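# Press a stapler down fully and let it spring back

## Task

Push the stapler's arm firmly until it bottoms out, hold it there briefly, then release so it springs back up. The stapler must remain upright and at its original spot on the table throughout; if it tips over or gets shifted, the press does not count and the task fails.

## Robot and tools

Robot: the upper body of a humanoid on a stand past the table's -x edge, facing roughly +x. Only the right arm (seven joints) and its right hand move. The hand has a thumb, an index finger and a middle finger. Nothing may leave the table; a stapler that tips or slides counts as failure.

Scene frame (used in result lines): table top at z = 0, +z up, +x away from the robot across the table, the robot's right toward -y. The table's near edge is at x = 0.18 m. The right shoulder sits roughly 0.28 m above the pelvis (pelvis 0.01 to 0.14 m above the table), 0.14 m toward -y and 0.06 m toward +x; the hand point reaches at most 0.55 m from it. Printed pose values can be a few cm off, more at long reach.

Hand point: a spot fixed to the palm, 0.06 m out from its face, centred between the fingers at knuckle level. Its own axes: +y out of the palm, +z along straight fingers, +x across the palm from the index toward the middle finger. Straight fingers extend 0.095 m past it along +z. A wrist camera and its clamp on the index side can collide with objects.

Row format (used by execute_actions and move): 13 numbers, each in [-1, 1], in this order: dx, dy, dz, rx, ry, rz, thumb_0, thumb_1, thumb_2, middle_0, middle_1, index_0, index_1. The first six are an offset, not a pose: a displacement from the current Hand target, expressed along the Hand target's own axes (hand frame, not scene frame). 1.0 equals 0.6 m for dx, dy, dz and 180 degrees for rx, ry, rz, which form a single rotation vector. The last seven are absolute motor goals scaled between each hinge's stops. thumb_0 swivels the thumb (+1 = +60 deg toward the middle finger side, -1 = -60 deg toward the index side) and closes nothing. For the other six, +1 is open, -1 closed: thumb_1 (+35 to -60 deg, straight near +0.26), thumb_2 (0 to -100), finger _0 knuckle bend (0 to 90), finger _1 tip bend (0 to 100). Zero is a real command, so resend the previous hand numbers to keep the hand unchanged. Hinges move only when the goal is about 0.06 to 0.07 (thumb_0: 0.17) from the current position.

execute_actions(actions, cameras): actions is a list of actions; each action is a table of up to 15 rows, each row run for one 1/30 s step; a short table repeats its last row to fill 15 steps. Every row in one action counts from the Hand target at that action's start; each new action or call starts again from the current Hand target, so a repeated offset keeps moving. An empty list just reports state and images. cameras: list of names (cam_head, cam_wrist), null/omitted or ["all"] for all, [] for none.

move(target, speed, blend, blocking, cameras): target is one 13-number row or a list of up to 15 rows; every row's offset counts from the same starting Hand target, in its axes, same scale. The path is straight and does not avoid obstacles. speed: m/s, 0.002 to 1.2 (default 0.25), one value or one per target; rotation limited to twice that in rad/s. blend: metres of corner rounding, one value or one per target; 0 default. blocking=false returns after about 0.5 s while the move continues. Hand numbers of later targets are applied when the arm arrives and rests. The result adds a move: line: done (within 3 mm and 2 degrees), off_target, moving, held or fault, plus limits (paced = pose clipped, held = steps withheld). Done does not mean contact or no contact.

wait(seconds 0 to 10, cameras): the arm holds its last command; a running move continues. stop(cameras): brakes a running move; needs braking room. zoom_image(camera, region): camera is cam_head or cam_wrist; region [x0, y0, x1, y1] pixels, at most 504x504, of that camera's latest image (both are 896x504). finished_scene(scene): integer of the current scene; irreversible; the stapler must remain in the solved state without the robot.

Result lines: end_effector_position (m) and end_effector_quat_wxyz in scene frame; Hand target = last commanded pose after clipping, the base for the next offsets; hand_goal and hand_position (seven numbers, command order); hand_torque_nm (positive toward -1); Joint positions, velocities (may read within noise or be omitted) and torques (positive toward larger joint position, including the arm's weight, with offset and noise). Joint ranges in rad: shoulder pitch -2.800 to 2.670, roll -2.252 to 0.000, yaw -2.618 to 2.618, elbow -1.047 to 2.094, wrist roll -1.972 to 1.972, pitch -1.614 to 1.614, yaw -1.614 to 1.614.

Behaviour: orientation commands are clipped to 32 degrees from the measured orientation per step. The hand often stops short of the Hand target; resend the missing distance. An arm blocked by an object keeps pressing until commanded back, so to release the stapler command the target back above the hand point. Faster approach means harder impact; a target further beyond the contact means more force. Press vertically on the stapler's arm top, with moderate speed, enough depth to bottom it out but not so much it shoves the stapler sideways or tips it. Avoid hitting it with the wrist camera. Long pressing, stretched reach or unreachable targets heat motors: a MOTOR HOT line appears at 90 °C, and at 120 °C an OVER-TEMPERATURE FAULT drops the arm for 30 to 60 s or more. The simulation keeps running while you think.

Each tool is called after "Call:" as name(argument=value, ...) on one line, values as JSON.

## Session

Call:
execute_actions(actions=[])

Scene clock: 0.00 s.
end_effector_position=(+0.2219, -0.4106, +0.2450) hand_goal=(+0.000, +0.263, +1.000, +1.000, +1.000, +1.000, +1.000) hand_position=(+0.000, +0.263, +1.000, +1.000, +1.000, +1.000, +1.000) hand_torque_nm=(+0.00, +0.00, +0.00, +0.00, +0.00, +0.00, +0.00) end_effector_quat_wxyz=(-0.116, -0.242, -0.362, +0.893)
Joint positions: [-0.527 -0.152 -0.493 -0.202 -1.344 1.209 -0.812]
Joint velocities: within noise
Joint torques (N m): no reading
Hand target: +0.2219, -0.4106, +0.2450; -0.116, -0.242, -0.362, +0.893

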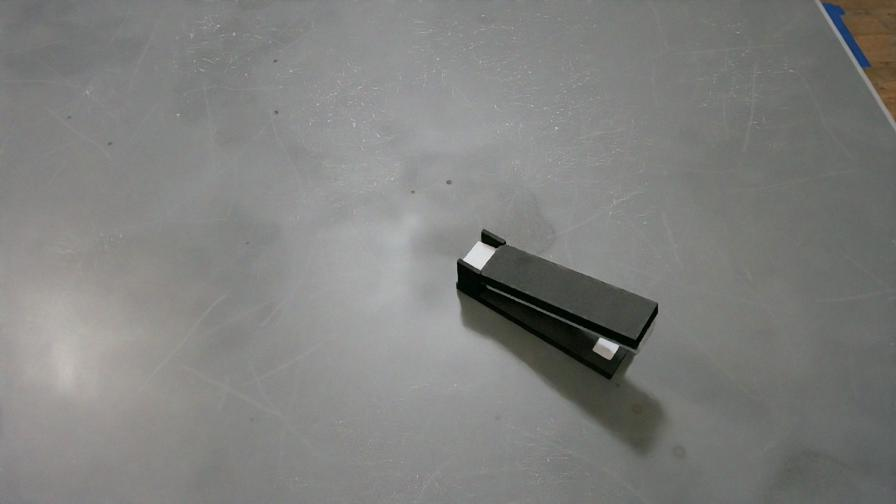

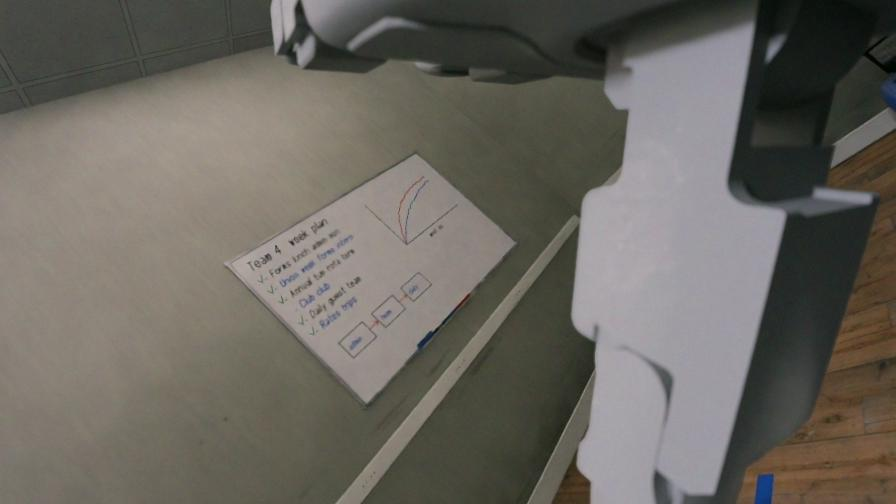

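Call:
move(target=[-0.25,-0.267,-0.339,-0.323,-0.407,0,0,1,1,-1,-1,-1,-1])

Scene clock: 8.30 s.
end_effector_position=(+0.3422, -0.1788, +0.2839) hand_goal=(+0.000, +1.000, +1.000, -1.000, -1.000, -1.000, -1.000) hand_position=(+0.000, +0.941, +1.000, -0.943, -0.938, -0.943, -0.938) hand_torque_nm=(+0.00, -0.08, +0.00, +0.07, +0.09, +0.07, +0.09) end_effector_quat_wxyz=(+0.448, -0.368, +0.553, -0.599)
Joint positions: [-0.758 -0.174 0.017 -0.752 -1.948 0.363 1.221]
Joint torques (N m): [-2.87 -1.88 -0.39 -2.85 0.01 0.01 -1.16]
Hand target: +0.3406, -0.1810, +0.2817; +0.446, -0.366, +0.554, -0.600 (not the last commanded pose)
Off the commanded pose: 0.035 m, 8 deg.
move: held (a check stopped the path); limits=held
pose unreachable: on one or more control steps of this call, first in action 0 (counted from 0), an arm could not follow its commanded pose, so it was not sent that pose on those steps. It may still have moved: this result reports where it is.
cause: moving toward the commanded pose would bring two parts of the arm too close to each other (its forearm and its thumb, with joints 6 (wrist pitch) and 7 (wrist yaw) between them).

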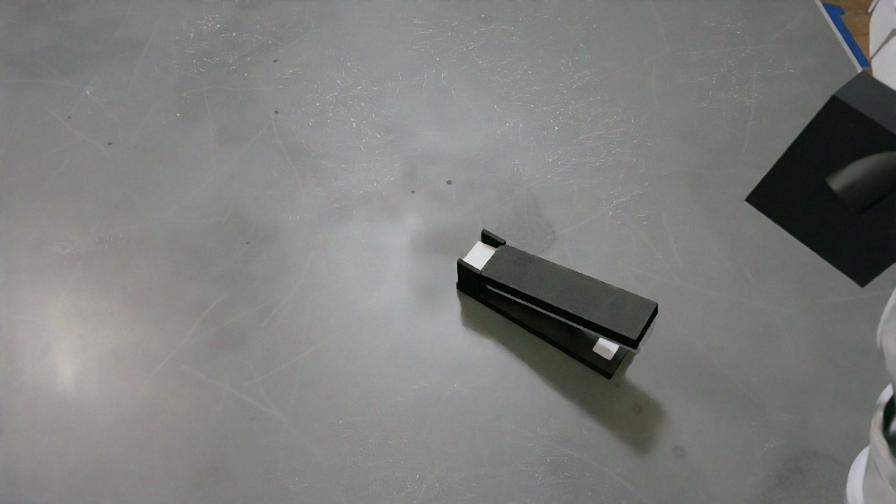

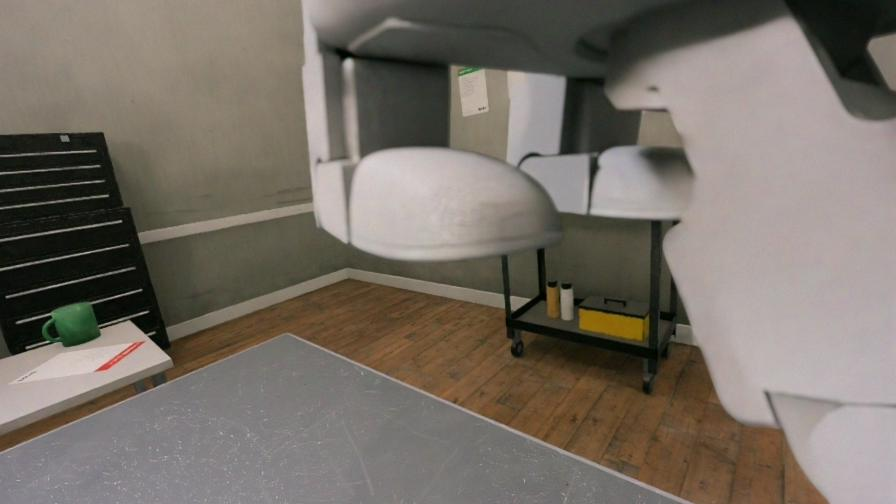

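Call:
move(target=[-0.24,-0.014,0.022,-0.214,-0.148,0.472,0,1,1,-1,-1,-1,-1])

Scene clock: 14.27 s.
end_effector_position=(+0.3448, -0.1698, +0.2824) hand_goal=(+0.000, +1.000, +1.000, -1.000, -1.000, -1.000, -1.000) hand_position=(+0.000, +0.941, +1.000, -0.943, -0.938, -0.943, -0.938) hand_torque_nm=(+0.00, -0.08, +0.00, +0.07, +0.09, +0.07, +0.09) end_effector_quat_wxyz=(+0.483, -0.355, +0.586, -0.545)
Joint positions: [-0.794 -0.145 -0.034 -0.744 -1.86 0.414 1.261]
Joint torques (N m): [-3.24 -2.07 0.03 -2.47 -0.22 -0.33 -1.13]
Hand target: +0.3436, -0.1721, +0.2811; +0.479, -0.356, +0.584, -0.550 (not the last commanded pose)
Off the commanded pose: 0.133 m, 89 deg.
move: held (a check stopped the path); limits=held
pose unreachable: on one or more control steps of this call, first in action 0 (counted from 0), an arm could not follow its commanded pose, so it was not sent that pose on those steps. It may still have moved: this result reports where it is.
cause: moving toward the commanded pose would bring two parts of the arm too close to each other (its forearm and its thumb, with joints 6 (wrist pitch) and 7 (wrist yaw) between them).

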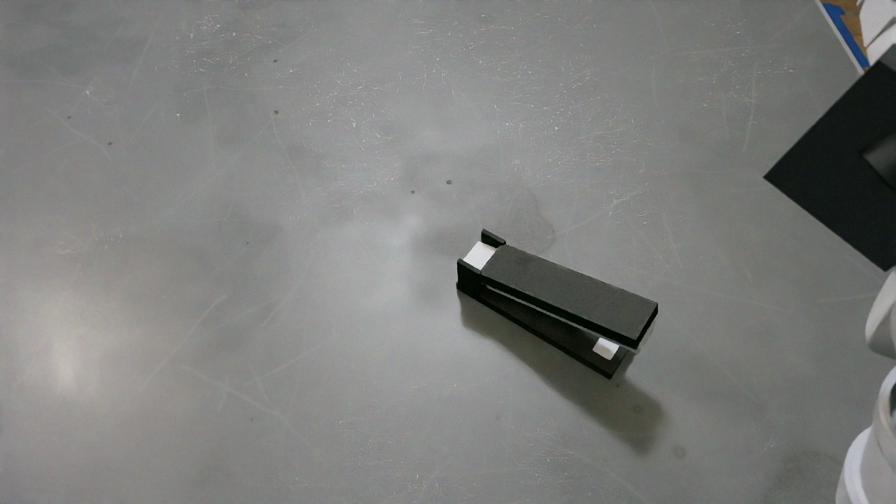

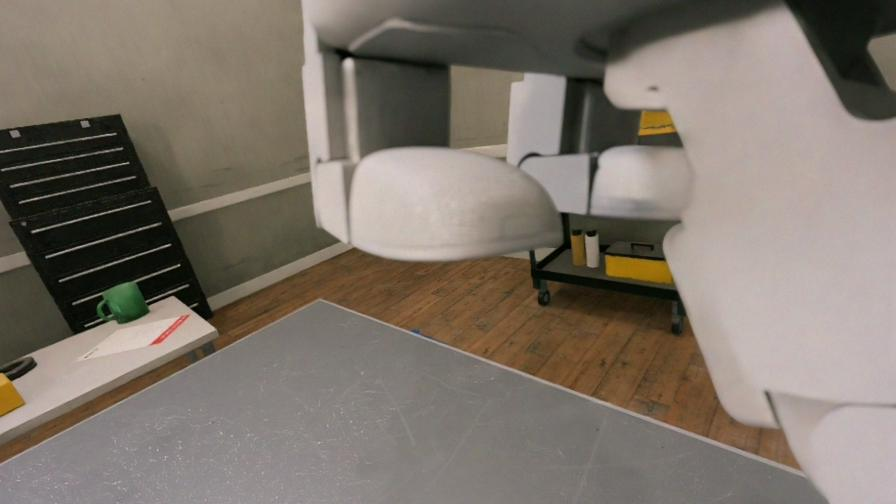

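Call:
move(target=[[0,0,0,0,0,0,0,0.263,1,-1,-1,-1,-1],[-0.224,0.007,0.029,-0.196,-0.138,0.434,0,0.263,1,-1,-1,-1,-1]])

Scene clock: 20.37 s.
end_effector_position=(+0.3993, -0.0511, +0.3036) hand_goal=(+0.000, +0.263, +1.000, -1.000, -1.000, -1.000, -1.000) hand_position=(+0.000, +0.321, +1.000, -0.943, -0.942, -0.943, -0.942) hand_torque_nm=(+0.00, +0.08, +0.00, +0.07, +0.08, +0.07, +0.08) end_effector_quat_wxyz=(+0.698, -0.137, +0.691, +0.128)
Joint positions: [-0.98 0.022 -0.407 -0.282 -0.362 0.901 0.732]
Joint torques (N m): [-5.21 -1.22 0.27 -2.16 0.66 -1.52 -0.09]
Hand target: +0.3994, -0.0501, +0.3006; +0.695, -0.134, +0.694, +0.134
Off the commanded pose: 0.003 m, 1 deg.
joint sent to its limit — joint 2 (shoulder roll), upper limit. The joint targets still meet the commanded pose.
move: done

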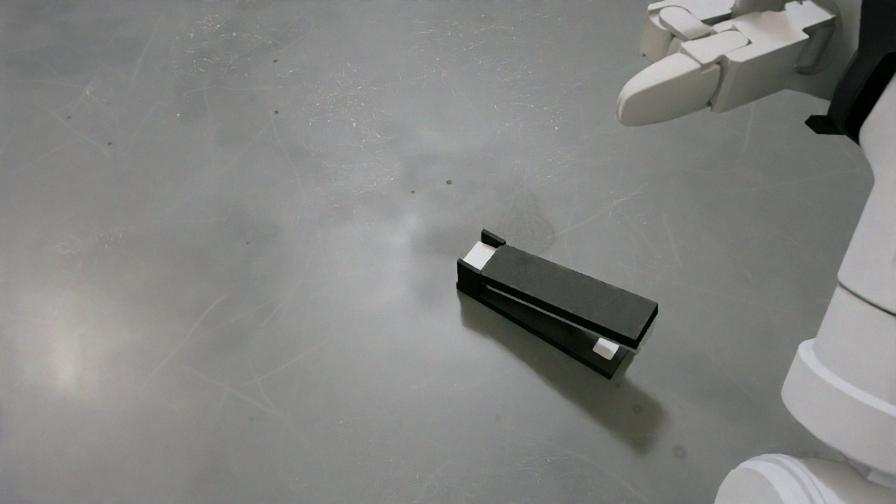

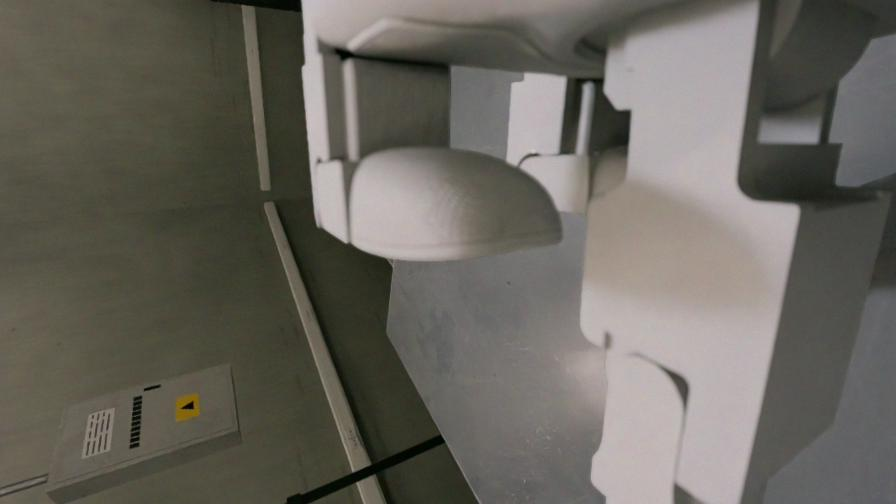

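Call:
move(target=[0.27,0.039,0.016,0,0.5,0,0,0.263,1,-1,-1,-1,-1])

Call:
zoom_image(camera="cam_head", region=[420, 120, 840, 440])

Scene clock: 26.27 s.
end_effector_position=(+0.3966, -0.0293, +0.1314) hand_goal=(+0.000, +0.263, +1.000, -1.000, -1.000, -1.000, -1.000) hand_position=(+0.000, +0.308, +1.000, -0.943, -0.942, -0.943, -0.942) hand_torque_nm=(+0.00, +0.06, +0.00, +0.07, +0.08, +0.07, +0.08) end_effector_quat_wxyz=(+0.109, -0.139, +0.984, -0.011)
Joint positions: [-1.63 -0.114 -0.241 1.396 -0.408 1.272 0.37]
Joint torques (N m): [-9.23 -1.92 -0.02 -2.1 0.07 -0.5 -0.01]
Hand target: +0.3998, -0.0248, +0.1386; +0.001, -0.190, +0.982, +0.000
Off the commanded pose: 0.009 m, 14 deg.
move: off_target

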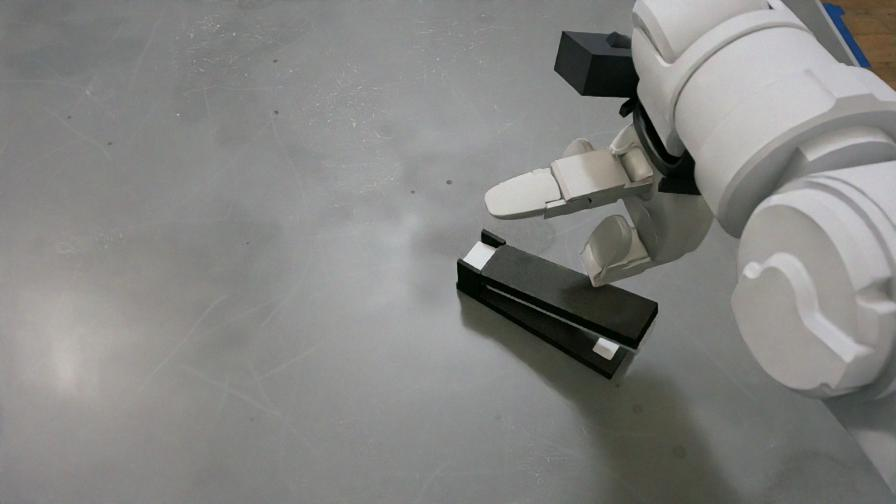

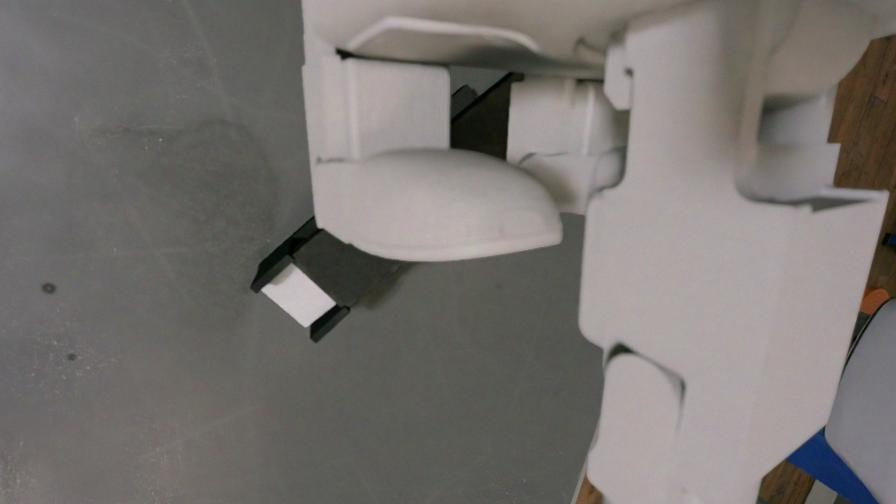

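Scaled by 1.200 (camera's finer frame: 1280x720).

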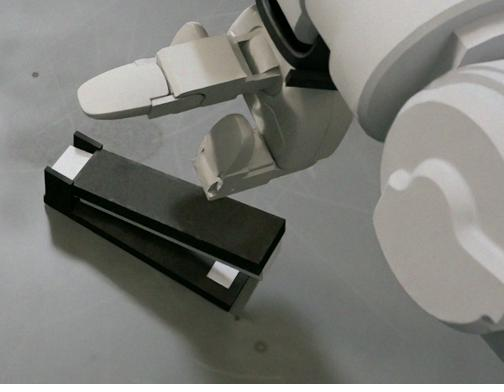

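Call:
move(target=[0,0,0.03,0,0,0,0,0.263,1,-1,-1,-1,-1])

Call:
zoom_image(camera="cam_head", region=[420, 120, 840, 440])

Scene clock: 28.33 s.
end_effector_position=(+0.4045, -0.0252, +0.1290) hand_goal=(+0.000, +0.263, +1.000, -1.000, -1.000, -1.000, -1.000) hand_position=(+0.000, +0.308, +1.000, -0.943, -0.942, -0.943, -0.942) hand_torque_nm=(+0.00, +0.06, +0.00, +0.07, +0.08, +0.07, +0.08) end_effector_quat_wxyz=(+0.136, -0.139, +0.981, -0.015)
Joint positions: [-1.63 -0.105 -0.3 1.407 -0.408 1.209 0.297]
Joint torques (N m): [-6.06 -1.8 -0.02 -2.15 0.07 -0.59 -0.03]
Hand target: +0.3998, -0.0248, +0.1206; +0.001, -0.190, +0.982, +0.000
Off the commanded pose: 0.010 m, 17 deg.
move: off_target

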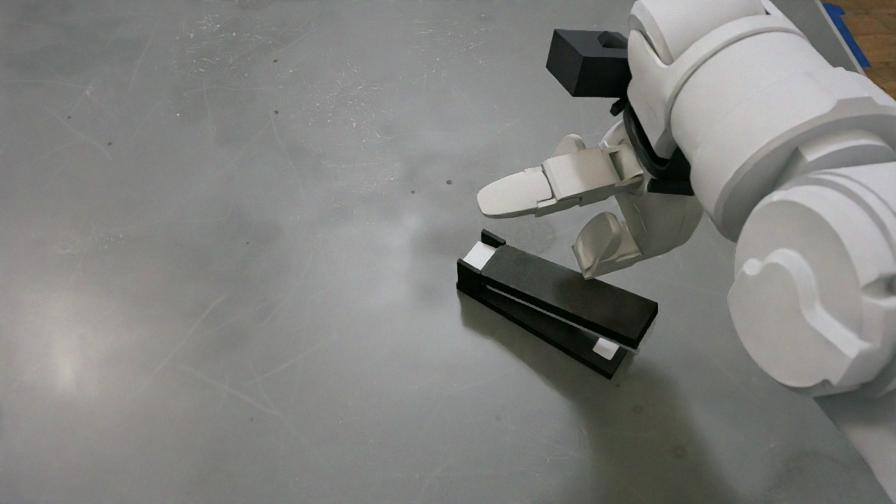

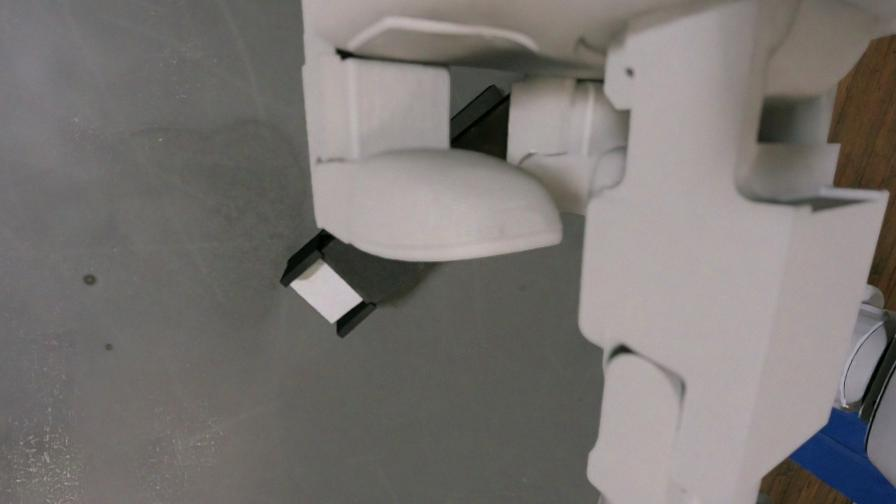

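Scaled by 1.200 (camera's finer frame: 1280x720).

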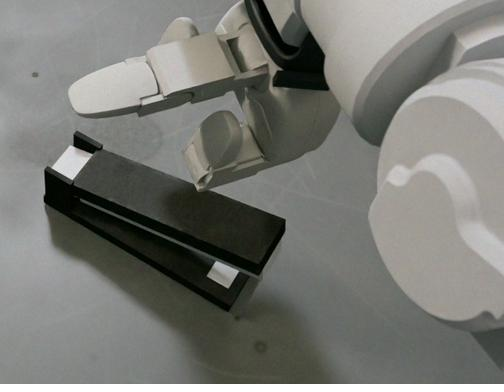

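Call:
move(target=[0,0,-0.08,0,0.04,0,0,0.263,1,-1,-1,-1,-1])

Scene clock: 36.77 s.
end_effector_position=(+0.3953, -0.0238, +0.1608) hand_goal=(+0.000, +0.263, +1.000, -1.000, -1.000, -1.000, -1.000) hand_position=(+0.000, +0.307, +1.000, -0.943, -0.942, -0.943, -0.942) hand_torque_nm=(+0.00, +0.06, +0.00, +0.07, +0.08, +0.07, +0.08) end_effector_quat_wxyz=(+0.094, -0.127, +0.987, -0.012)
Joint positions: [-1.731 -0.119 -0.269 1.417 -0.434 1.388 0.383]
Joint torques (N m): [-8.9 -2.92 0.33 -3.25 -0.1 -0.12 0.26]
Hand target: +0.3998, -0.0248, +0.1686; -0.061, -0.190, +0.980, -0.012
Off the commanded pose: 0.009 m, 19 deg.
move: off_target

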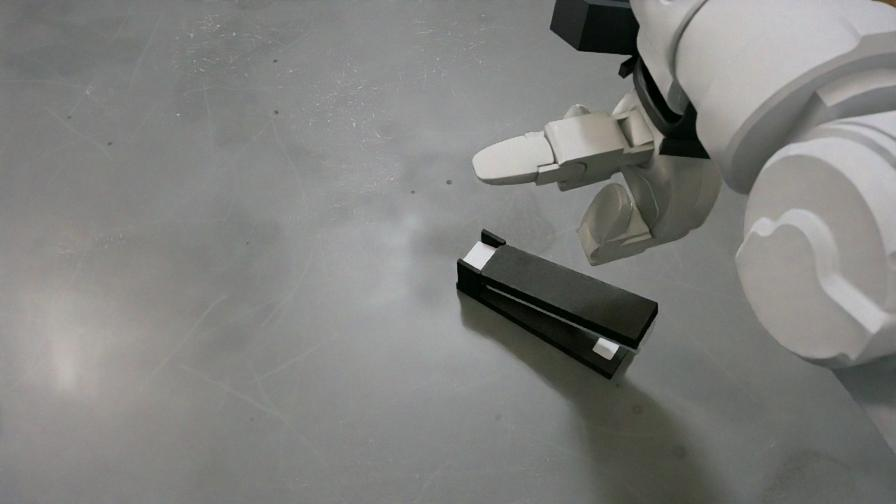

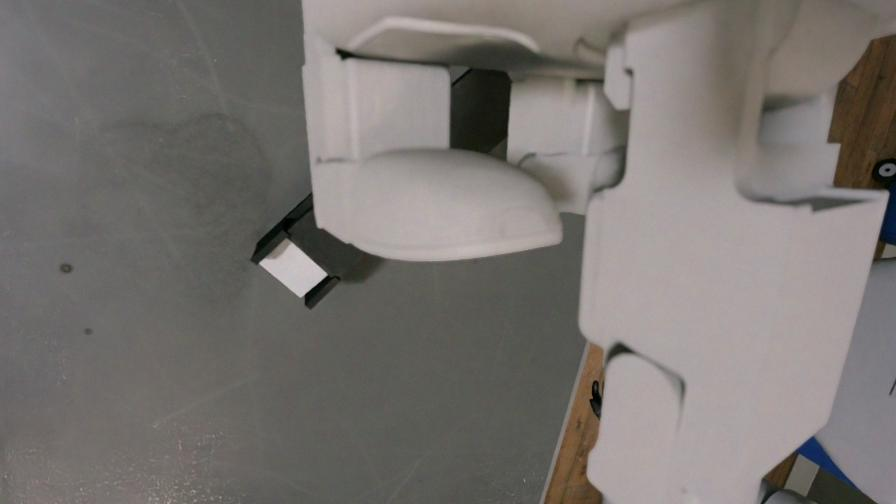

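Call:
move(target=[0.09,0.045,0,0,-0.04,0,0,0.263,1,-1,-1,-1,-1])

Scene clock: 39.87 s.
end_effector_position=(+0.3367, -0.0211, +0.1677) hand_goal=(+0.000, +0.263, +1.000, -1.000, -1.000, -1.000, -1.000) hand_position=(+0.000, +0.307, +1.000, -0.943, -0.942, -0.943, -0.942) hand_torque_nm=(+0.00, +0.06, +0.00, +0.07, +0.08, +0.07, +0.08) end_effector_quat_wxyz=(-0.011, -0.191, +0.982, -0.002)
Joint positions: [-2.006 -0.125 -0.17 2.044 -0.419 1.198 0.521]
Joint torques (N m): [-8.67 -3.07 0.04 -1.59 0.29 -0.18 0.04]
Hand target: +0.3400, -0.0197, +0.1753; +0.001, -0.190, +0.982, +0.000
Off the commanded pose: 0.008 m, 1 deg.
move: off_target

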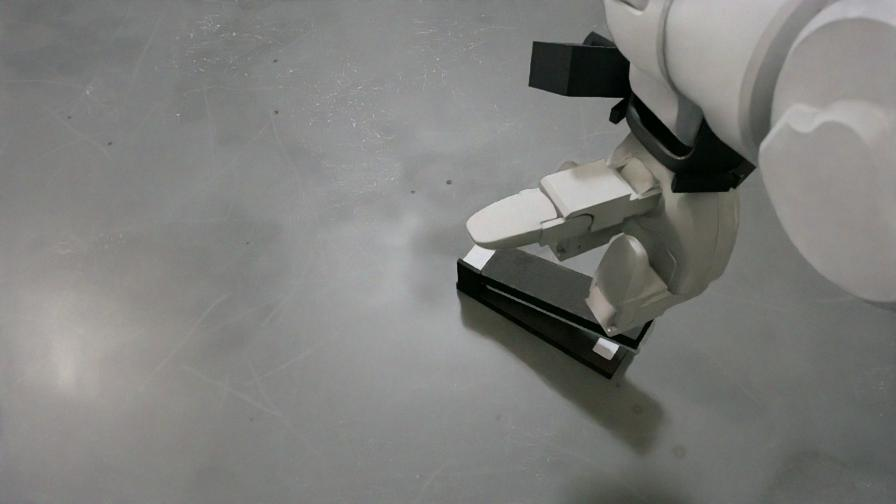

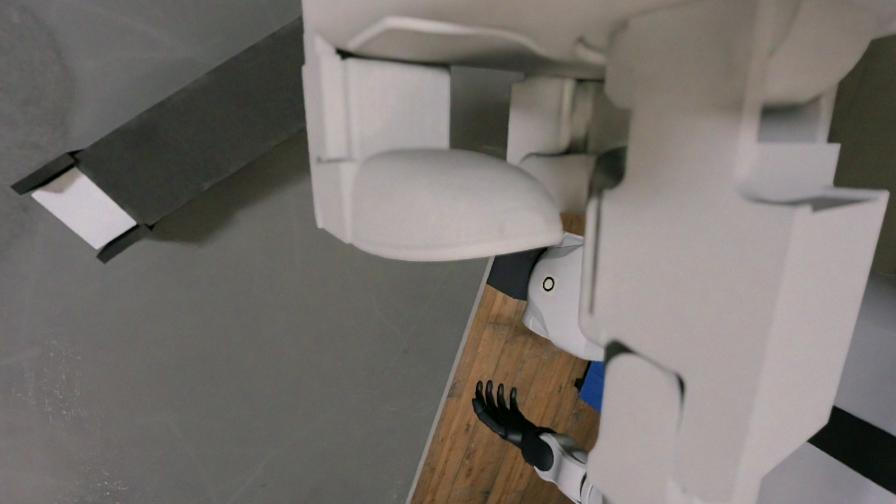

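Call:
move(target=[-0.09,-0.05,0.11,0,0.04,0,0,0.263,1,-1,-1,-1,-1], speed=0.15)

Call:
zoom_image(camera="cam_head", region=[420, 120, 840, 440])

Scene clock: 44.73 s.
end_effector_position=(+0.4018, -0.0297, +0.1091) hand_goal=(+0.000, +0.263, +1.000, -1.000, -1.000, -1.000, -1.000) hand_position=(+0.000, +0.306, +1.000, -0.943, -0.942, -0.943, -0.942) hand_torque_nm=(+0.00, +0.06, +0.00, +0.07, +0.08, +0.07, +0.08) end_effector_quat_wxyz=(+0.124, -0.113, +0.985, -0.032)
Joint positions: [-1.58 -0.098 -0.349 1.398 -0.359 1.205 0.161]
Joint torques (N m): [-7.69 -1.93 -0.02 -2.08 0.11 -0.47 -0.04]
Hand target: +0.4013, -0.0274, +0.1094; -0.061, -0.190, +0.980, -0.012
Off the commanded pose: 0.002 m, 23 deg.
move: off_target

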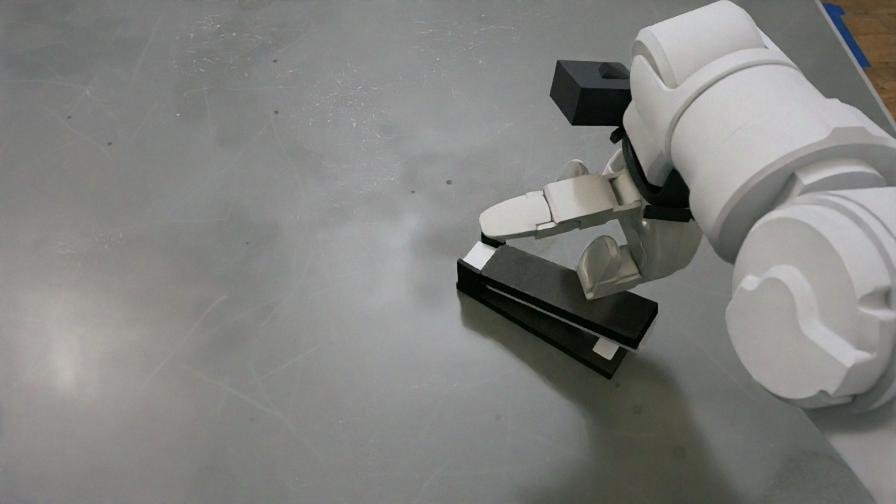

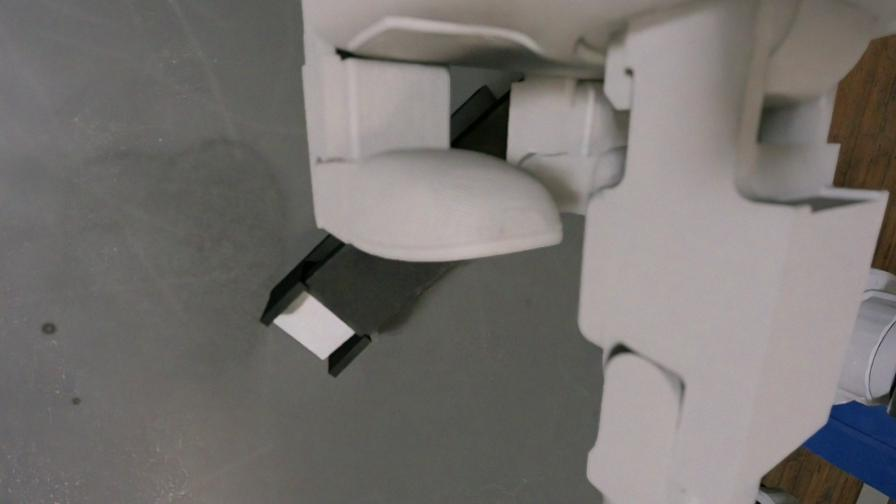

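Scaled by 1.200 (camera's finer frame: 1280x720).

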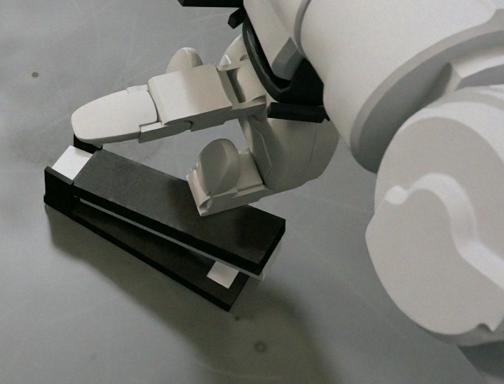

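Call:
move(target=[0.038,-0.014,-0.012,0,0,-0.2,0,0.263,1,-1,-1,-1,-1])

Call:
zoom_image(camera="cam_head", region=[420, 120, 840, 440])

Scene clock: 50.97 s.
end_effector_position=(+0.3831, -0.0464, +0.1169) hand_goal=(+0.000, +0.263, +1.000, -1.000, -1.000, -1.000, -1.000) hand_position=(+0.000, +0.306, +1.000, -0.943, -0.942, -0.943, -0.942) hand_torque_nm=(+0.00, +0.06, +0.00, +0.07, +0.08, +0.07, +0.08) end_effector_quat_wxyz=(+0.142, -0.433, +0.888, -0.060)
Joint positions: [-1.58 -0.079 0.14 1.43 -0.744 0.795 0.881]
Joint torques (N m): [-8.12 -1.59 0.27 -3.02 -0.25 -0.44 0.08]
Hand target: +0.3843, -0.0433, +0.1194; -0.062, -0.483, +0.873, +0.007
Off the commanded pose: 0.004 m, 25 deg.
move: off_target

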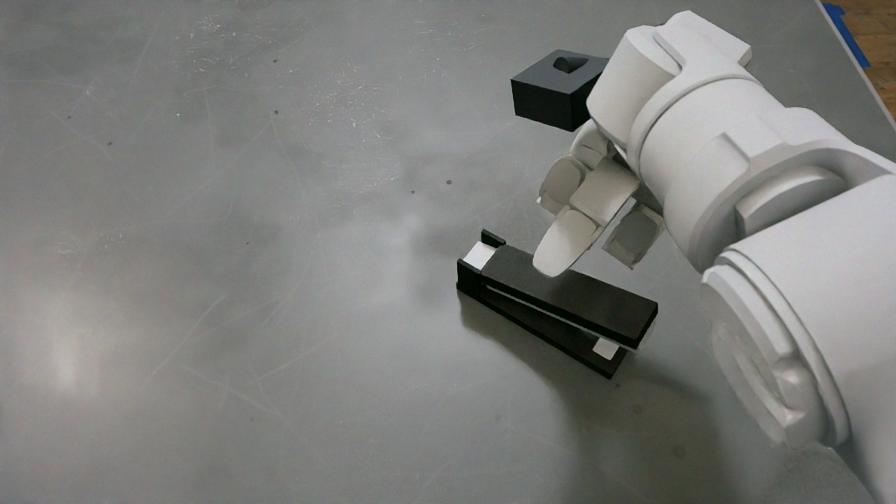

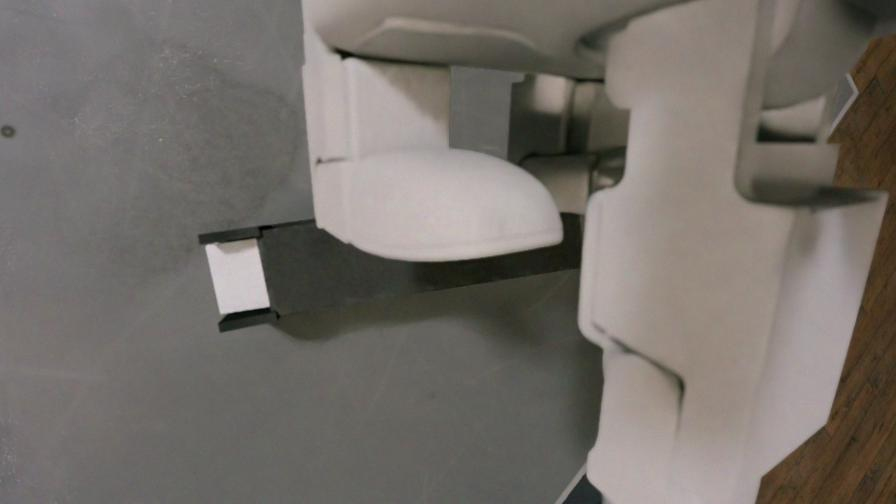

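Scaled by 1.200 (camera's finer frame: 1280x720).

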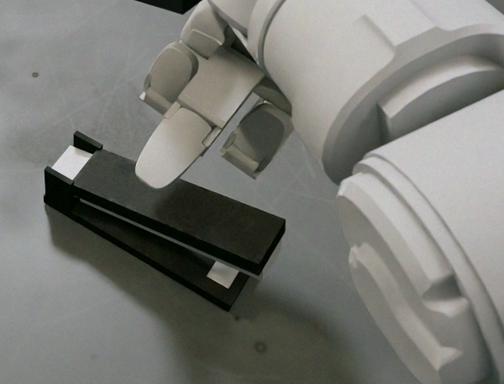

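Call:
move(target=[-0.056,-0.063,-0.02,0.073,-0.186,0.26,0,0.263,1,-1,-1,-1,-1])

Call:
zoom_image(camera="cam_head", region=[420, 120, 840, 440])

Scene clock: 71.83 s.
end_effector_position=(+0.4401, -0.0342, +0.1343) hand_goal=(+0.000, +0.263, +1.000, -1.000, -1.000, -1.000, -1.000) hand_position=(+0.000, +0.306, +1.000, -0.943, -0.942, -0.943, -0.942) hand_torque_nm=(+0.00, +0.06, +0.00, +0.07, +0.08, +0.07, +0.08) end_effector_quat_wxyz=(+0.251, -0.084, +0.964, +0.022)
Joint positions: [-1.435 -0.09 -0.395 1.044 -0.416 1.141 0.292]
Joint torques (N m): [-5.49 -1.65 0.44 -4.45 0.08 -0.5 0.22]
Hand target: +0.4352, -0.0345, +0.1251; +0.240, -0.084, +0.967, +0.022
Off the commanded pose: 0.010 m, 1 deg.
move: off_target

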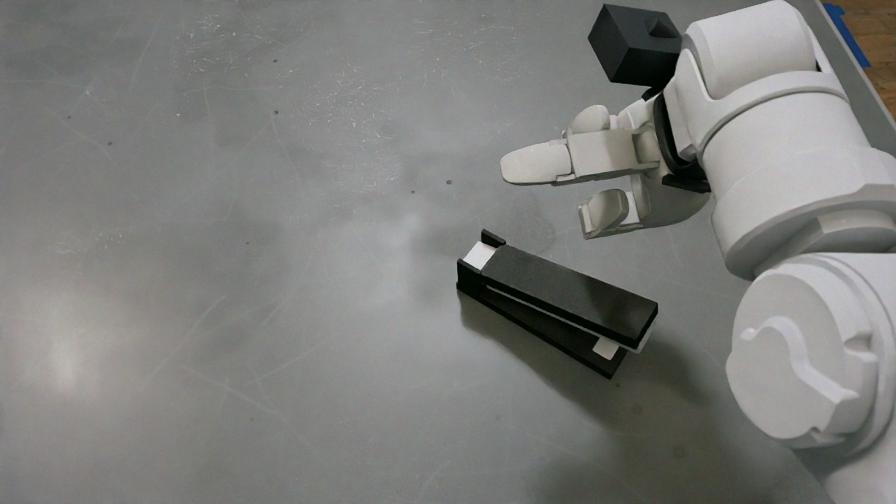

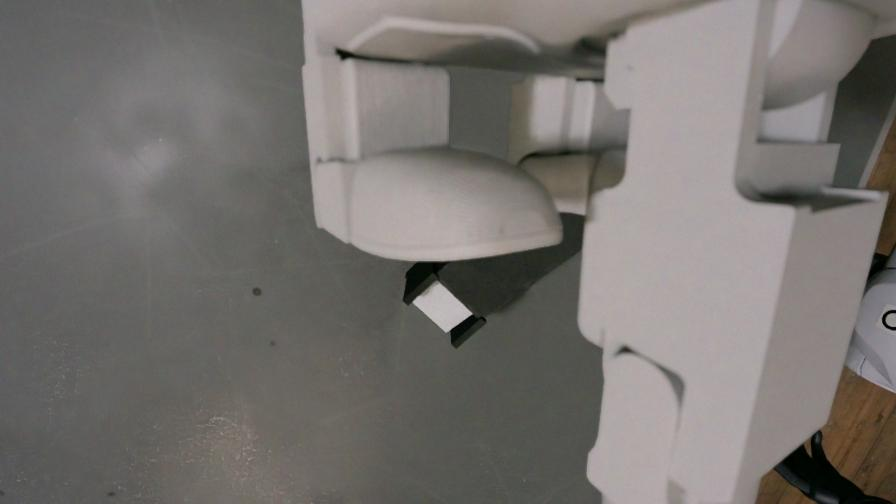

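Scaled by 1.200 (camera's finer frame: 1280x720).

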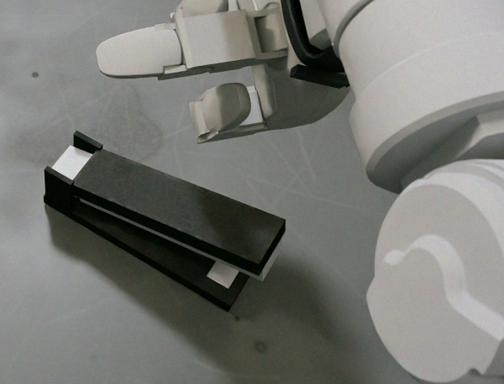

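Call:
move(target=[0.122,-0.001,-0.045,-0.041,0.152,-0.163,0,0.263,1,-1,-1,-1,-1])

Call:
zoom_image(camera="cam_head", region=[420, 120, 840, 440])

Scene clock: 79.47 s.
end_effector_position=(+0.3581, -0.0507, +0.1137) hand_goal=(+0.000, +0.263, +1.000, -1.000, -1.000, -1.000, -1.000) hand_position=(+0.000, +0.306, +1.000, -0.943, -0.942, -0.943, -0.942) hand_torque_nm=(+0.00, +0.06, +0.00, +0.07, +0.08, +0.07, +0.08) end_effector_quat_wxyz=(+0.045, -0.325, +0.945, -0.008)
Joint positions: [-1.552 -0.099 0.141 1.442 -0.69 1.041 0.982]
Joint torques (N m): [-7.3 -1.68 0.29 -3.68 -0.31 0.02 0.25]
Hand target: +0.3592, -0.0484, +0.1147; -0.001, -0.341, +0.940, +0.001
Off the commanded pose: 0.003 m, 6 deg.
move: off_target

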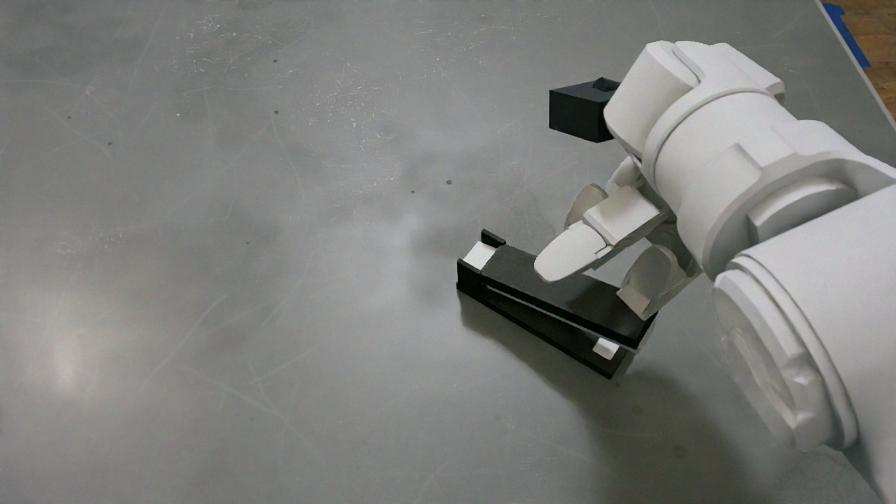

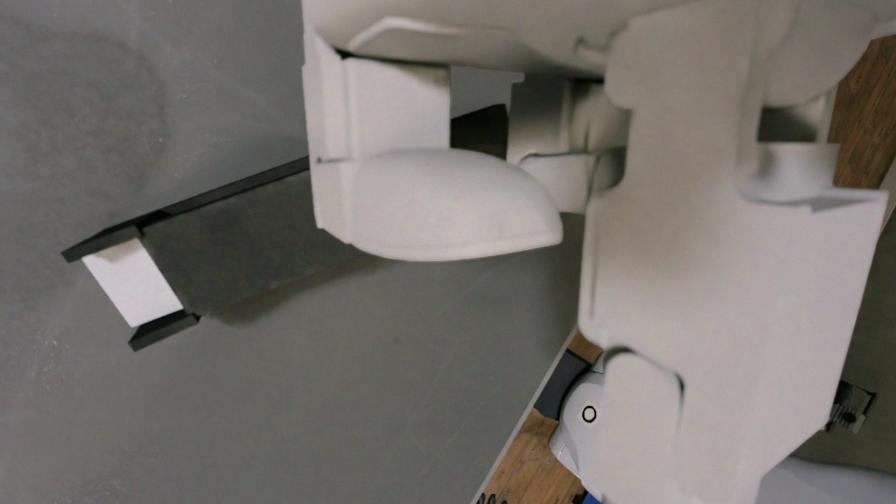

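Scaled by 1.200 (camera's finer frame: 1280x720).

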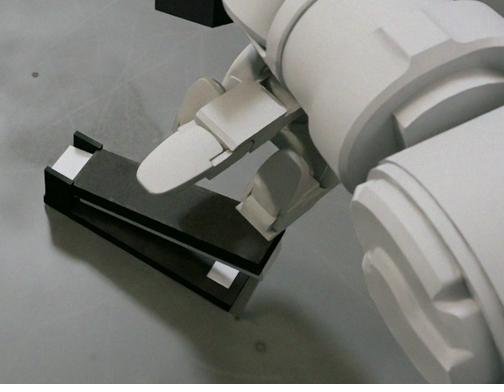

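Call:
move(target=[0.01,0,0.09,0,0.04,0,0,0.263,1,-1,-1,-1,-1], speed=0.08)

Call:
zoom_image(camera="cam_head", region=[420, 120, 840, 440])

Scene clock: 85.07 s.
end_effector_position=(+0.3623, -0.0558, +0.0738) hand_goal=(+0.000, +0.263, +1.000, -1.000, -1.000, -1.000, -1.000) hand_position=(+0.000, +0.306, +1.000, -0.997, -0.942, -0.943, -0.942) hand_torque_nm=(+0.00, +0.06, +0.00, +0.00, +0.08, +0.07, +0.08) end_effector_quat_wxyz=(+0.076, -0.305, +0.948, -0.059)
Joint positions: [-1.467 -0.066 -0.01 1.429 -0.69 1.01 0.689]
Joint torques (N m): [-4.19 -0.82 -0.09 -3.14 0.09 -1.02 -0.55]
Hand target: +0.3545, -0.0522, +0.0607; -0.060, -0.341, +0.938, -0.020
Off the commanded pose: 0.016 m, 17 deg.
move: off_target

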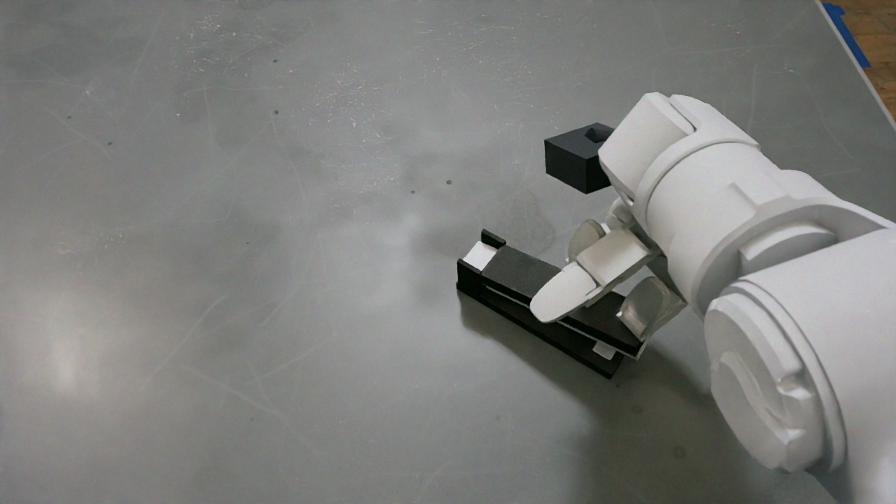

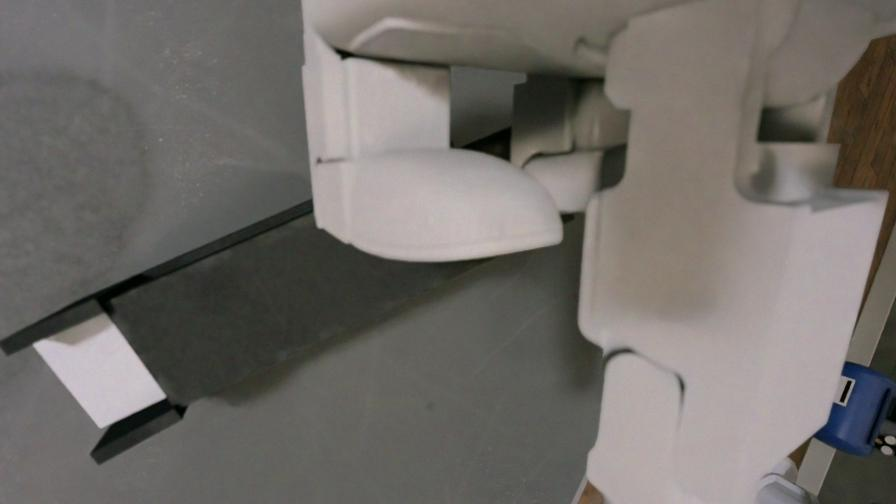

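Scaled by 1.200 (camera's finer frame: 1280x720).

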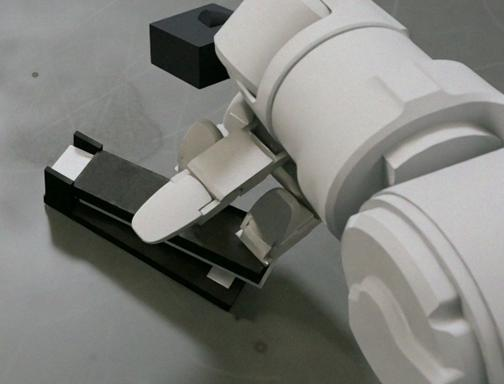

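Call:
move(target=[-0.022,0.011,-0.04,0,0,0,0,0.263,1,-1,-1,-1,-1], speed=0.1)

Call:
zoom_image(camera="cam_head", region=[420, 120, 840, 440])

Scene clock: 88.53 s.
end_effector_position=(+0.3624, -0.0426, +0.0814) hand_goal=(+0.000, +0.263, +1.000, -1.000, -1.000, -1.000, -1.000) hand_position=(+0.000, +0.306, +1.000, -0.997, -0.942, -0.943, -0.942) hand_torque_nm=(+0.00, +0.06, +0.00, +0.00, +0.08, +0.07, +0.08) end_effector_quat_wxyz=(+0.077, -0.302, +0.949, -0.050)
Joint positions: [-1.494 -0.04 -0.032 1.424 -0.69 1.047 0.688]
Joint torques (N m): [-7.58 -0.96 -0.03 -2.92 -0.05 -0.05 -0.11]
Hand target: +0.3626, -0.0368, +0.0829; -0.060, -0.341, +0.938, -0.020
Off the commanded pose: 0.006 m, 17 deg.
move: off_target

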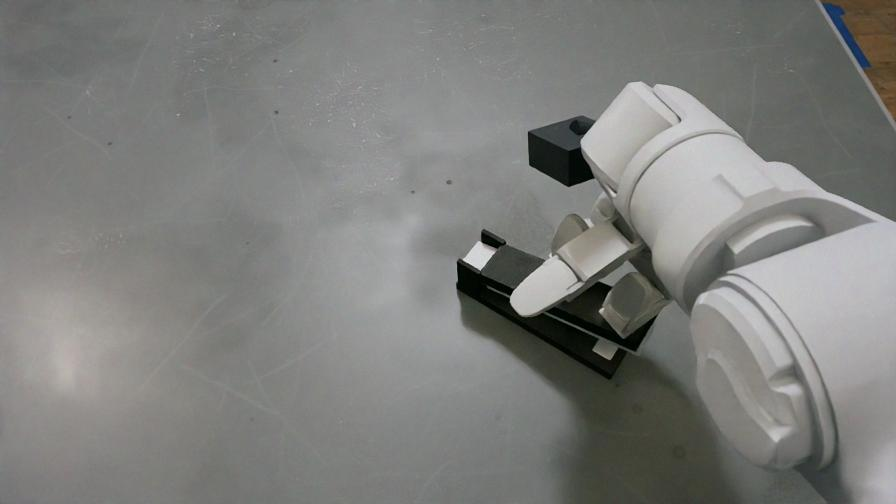

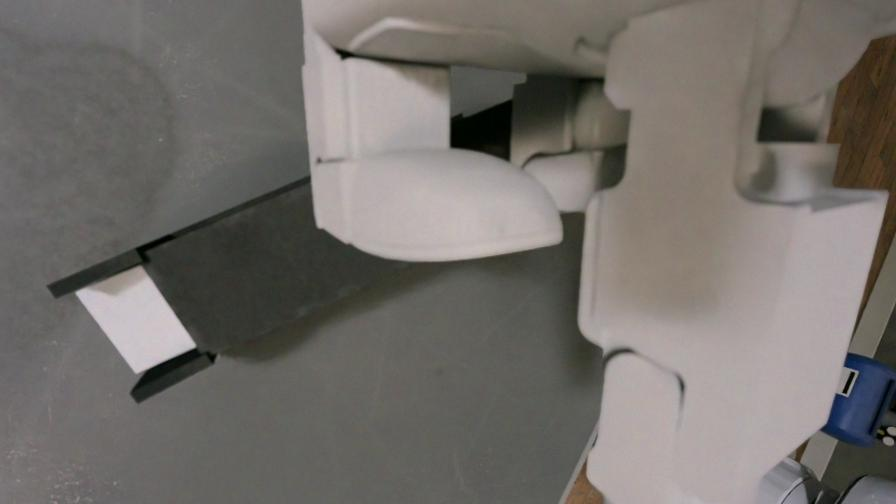

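Scaled by 1.200 (camera's finer frame: 1280x720).

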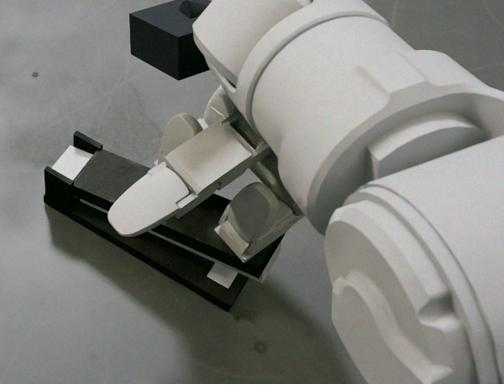

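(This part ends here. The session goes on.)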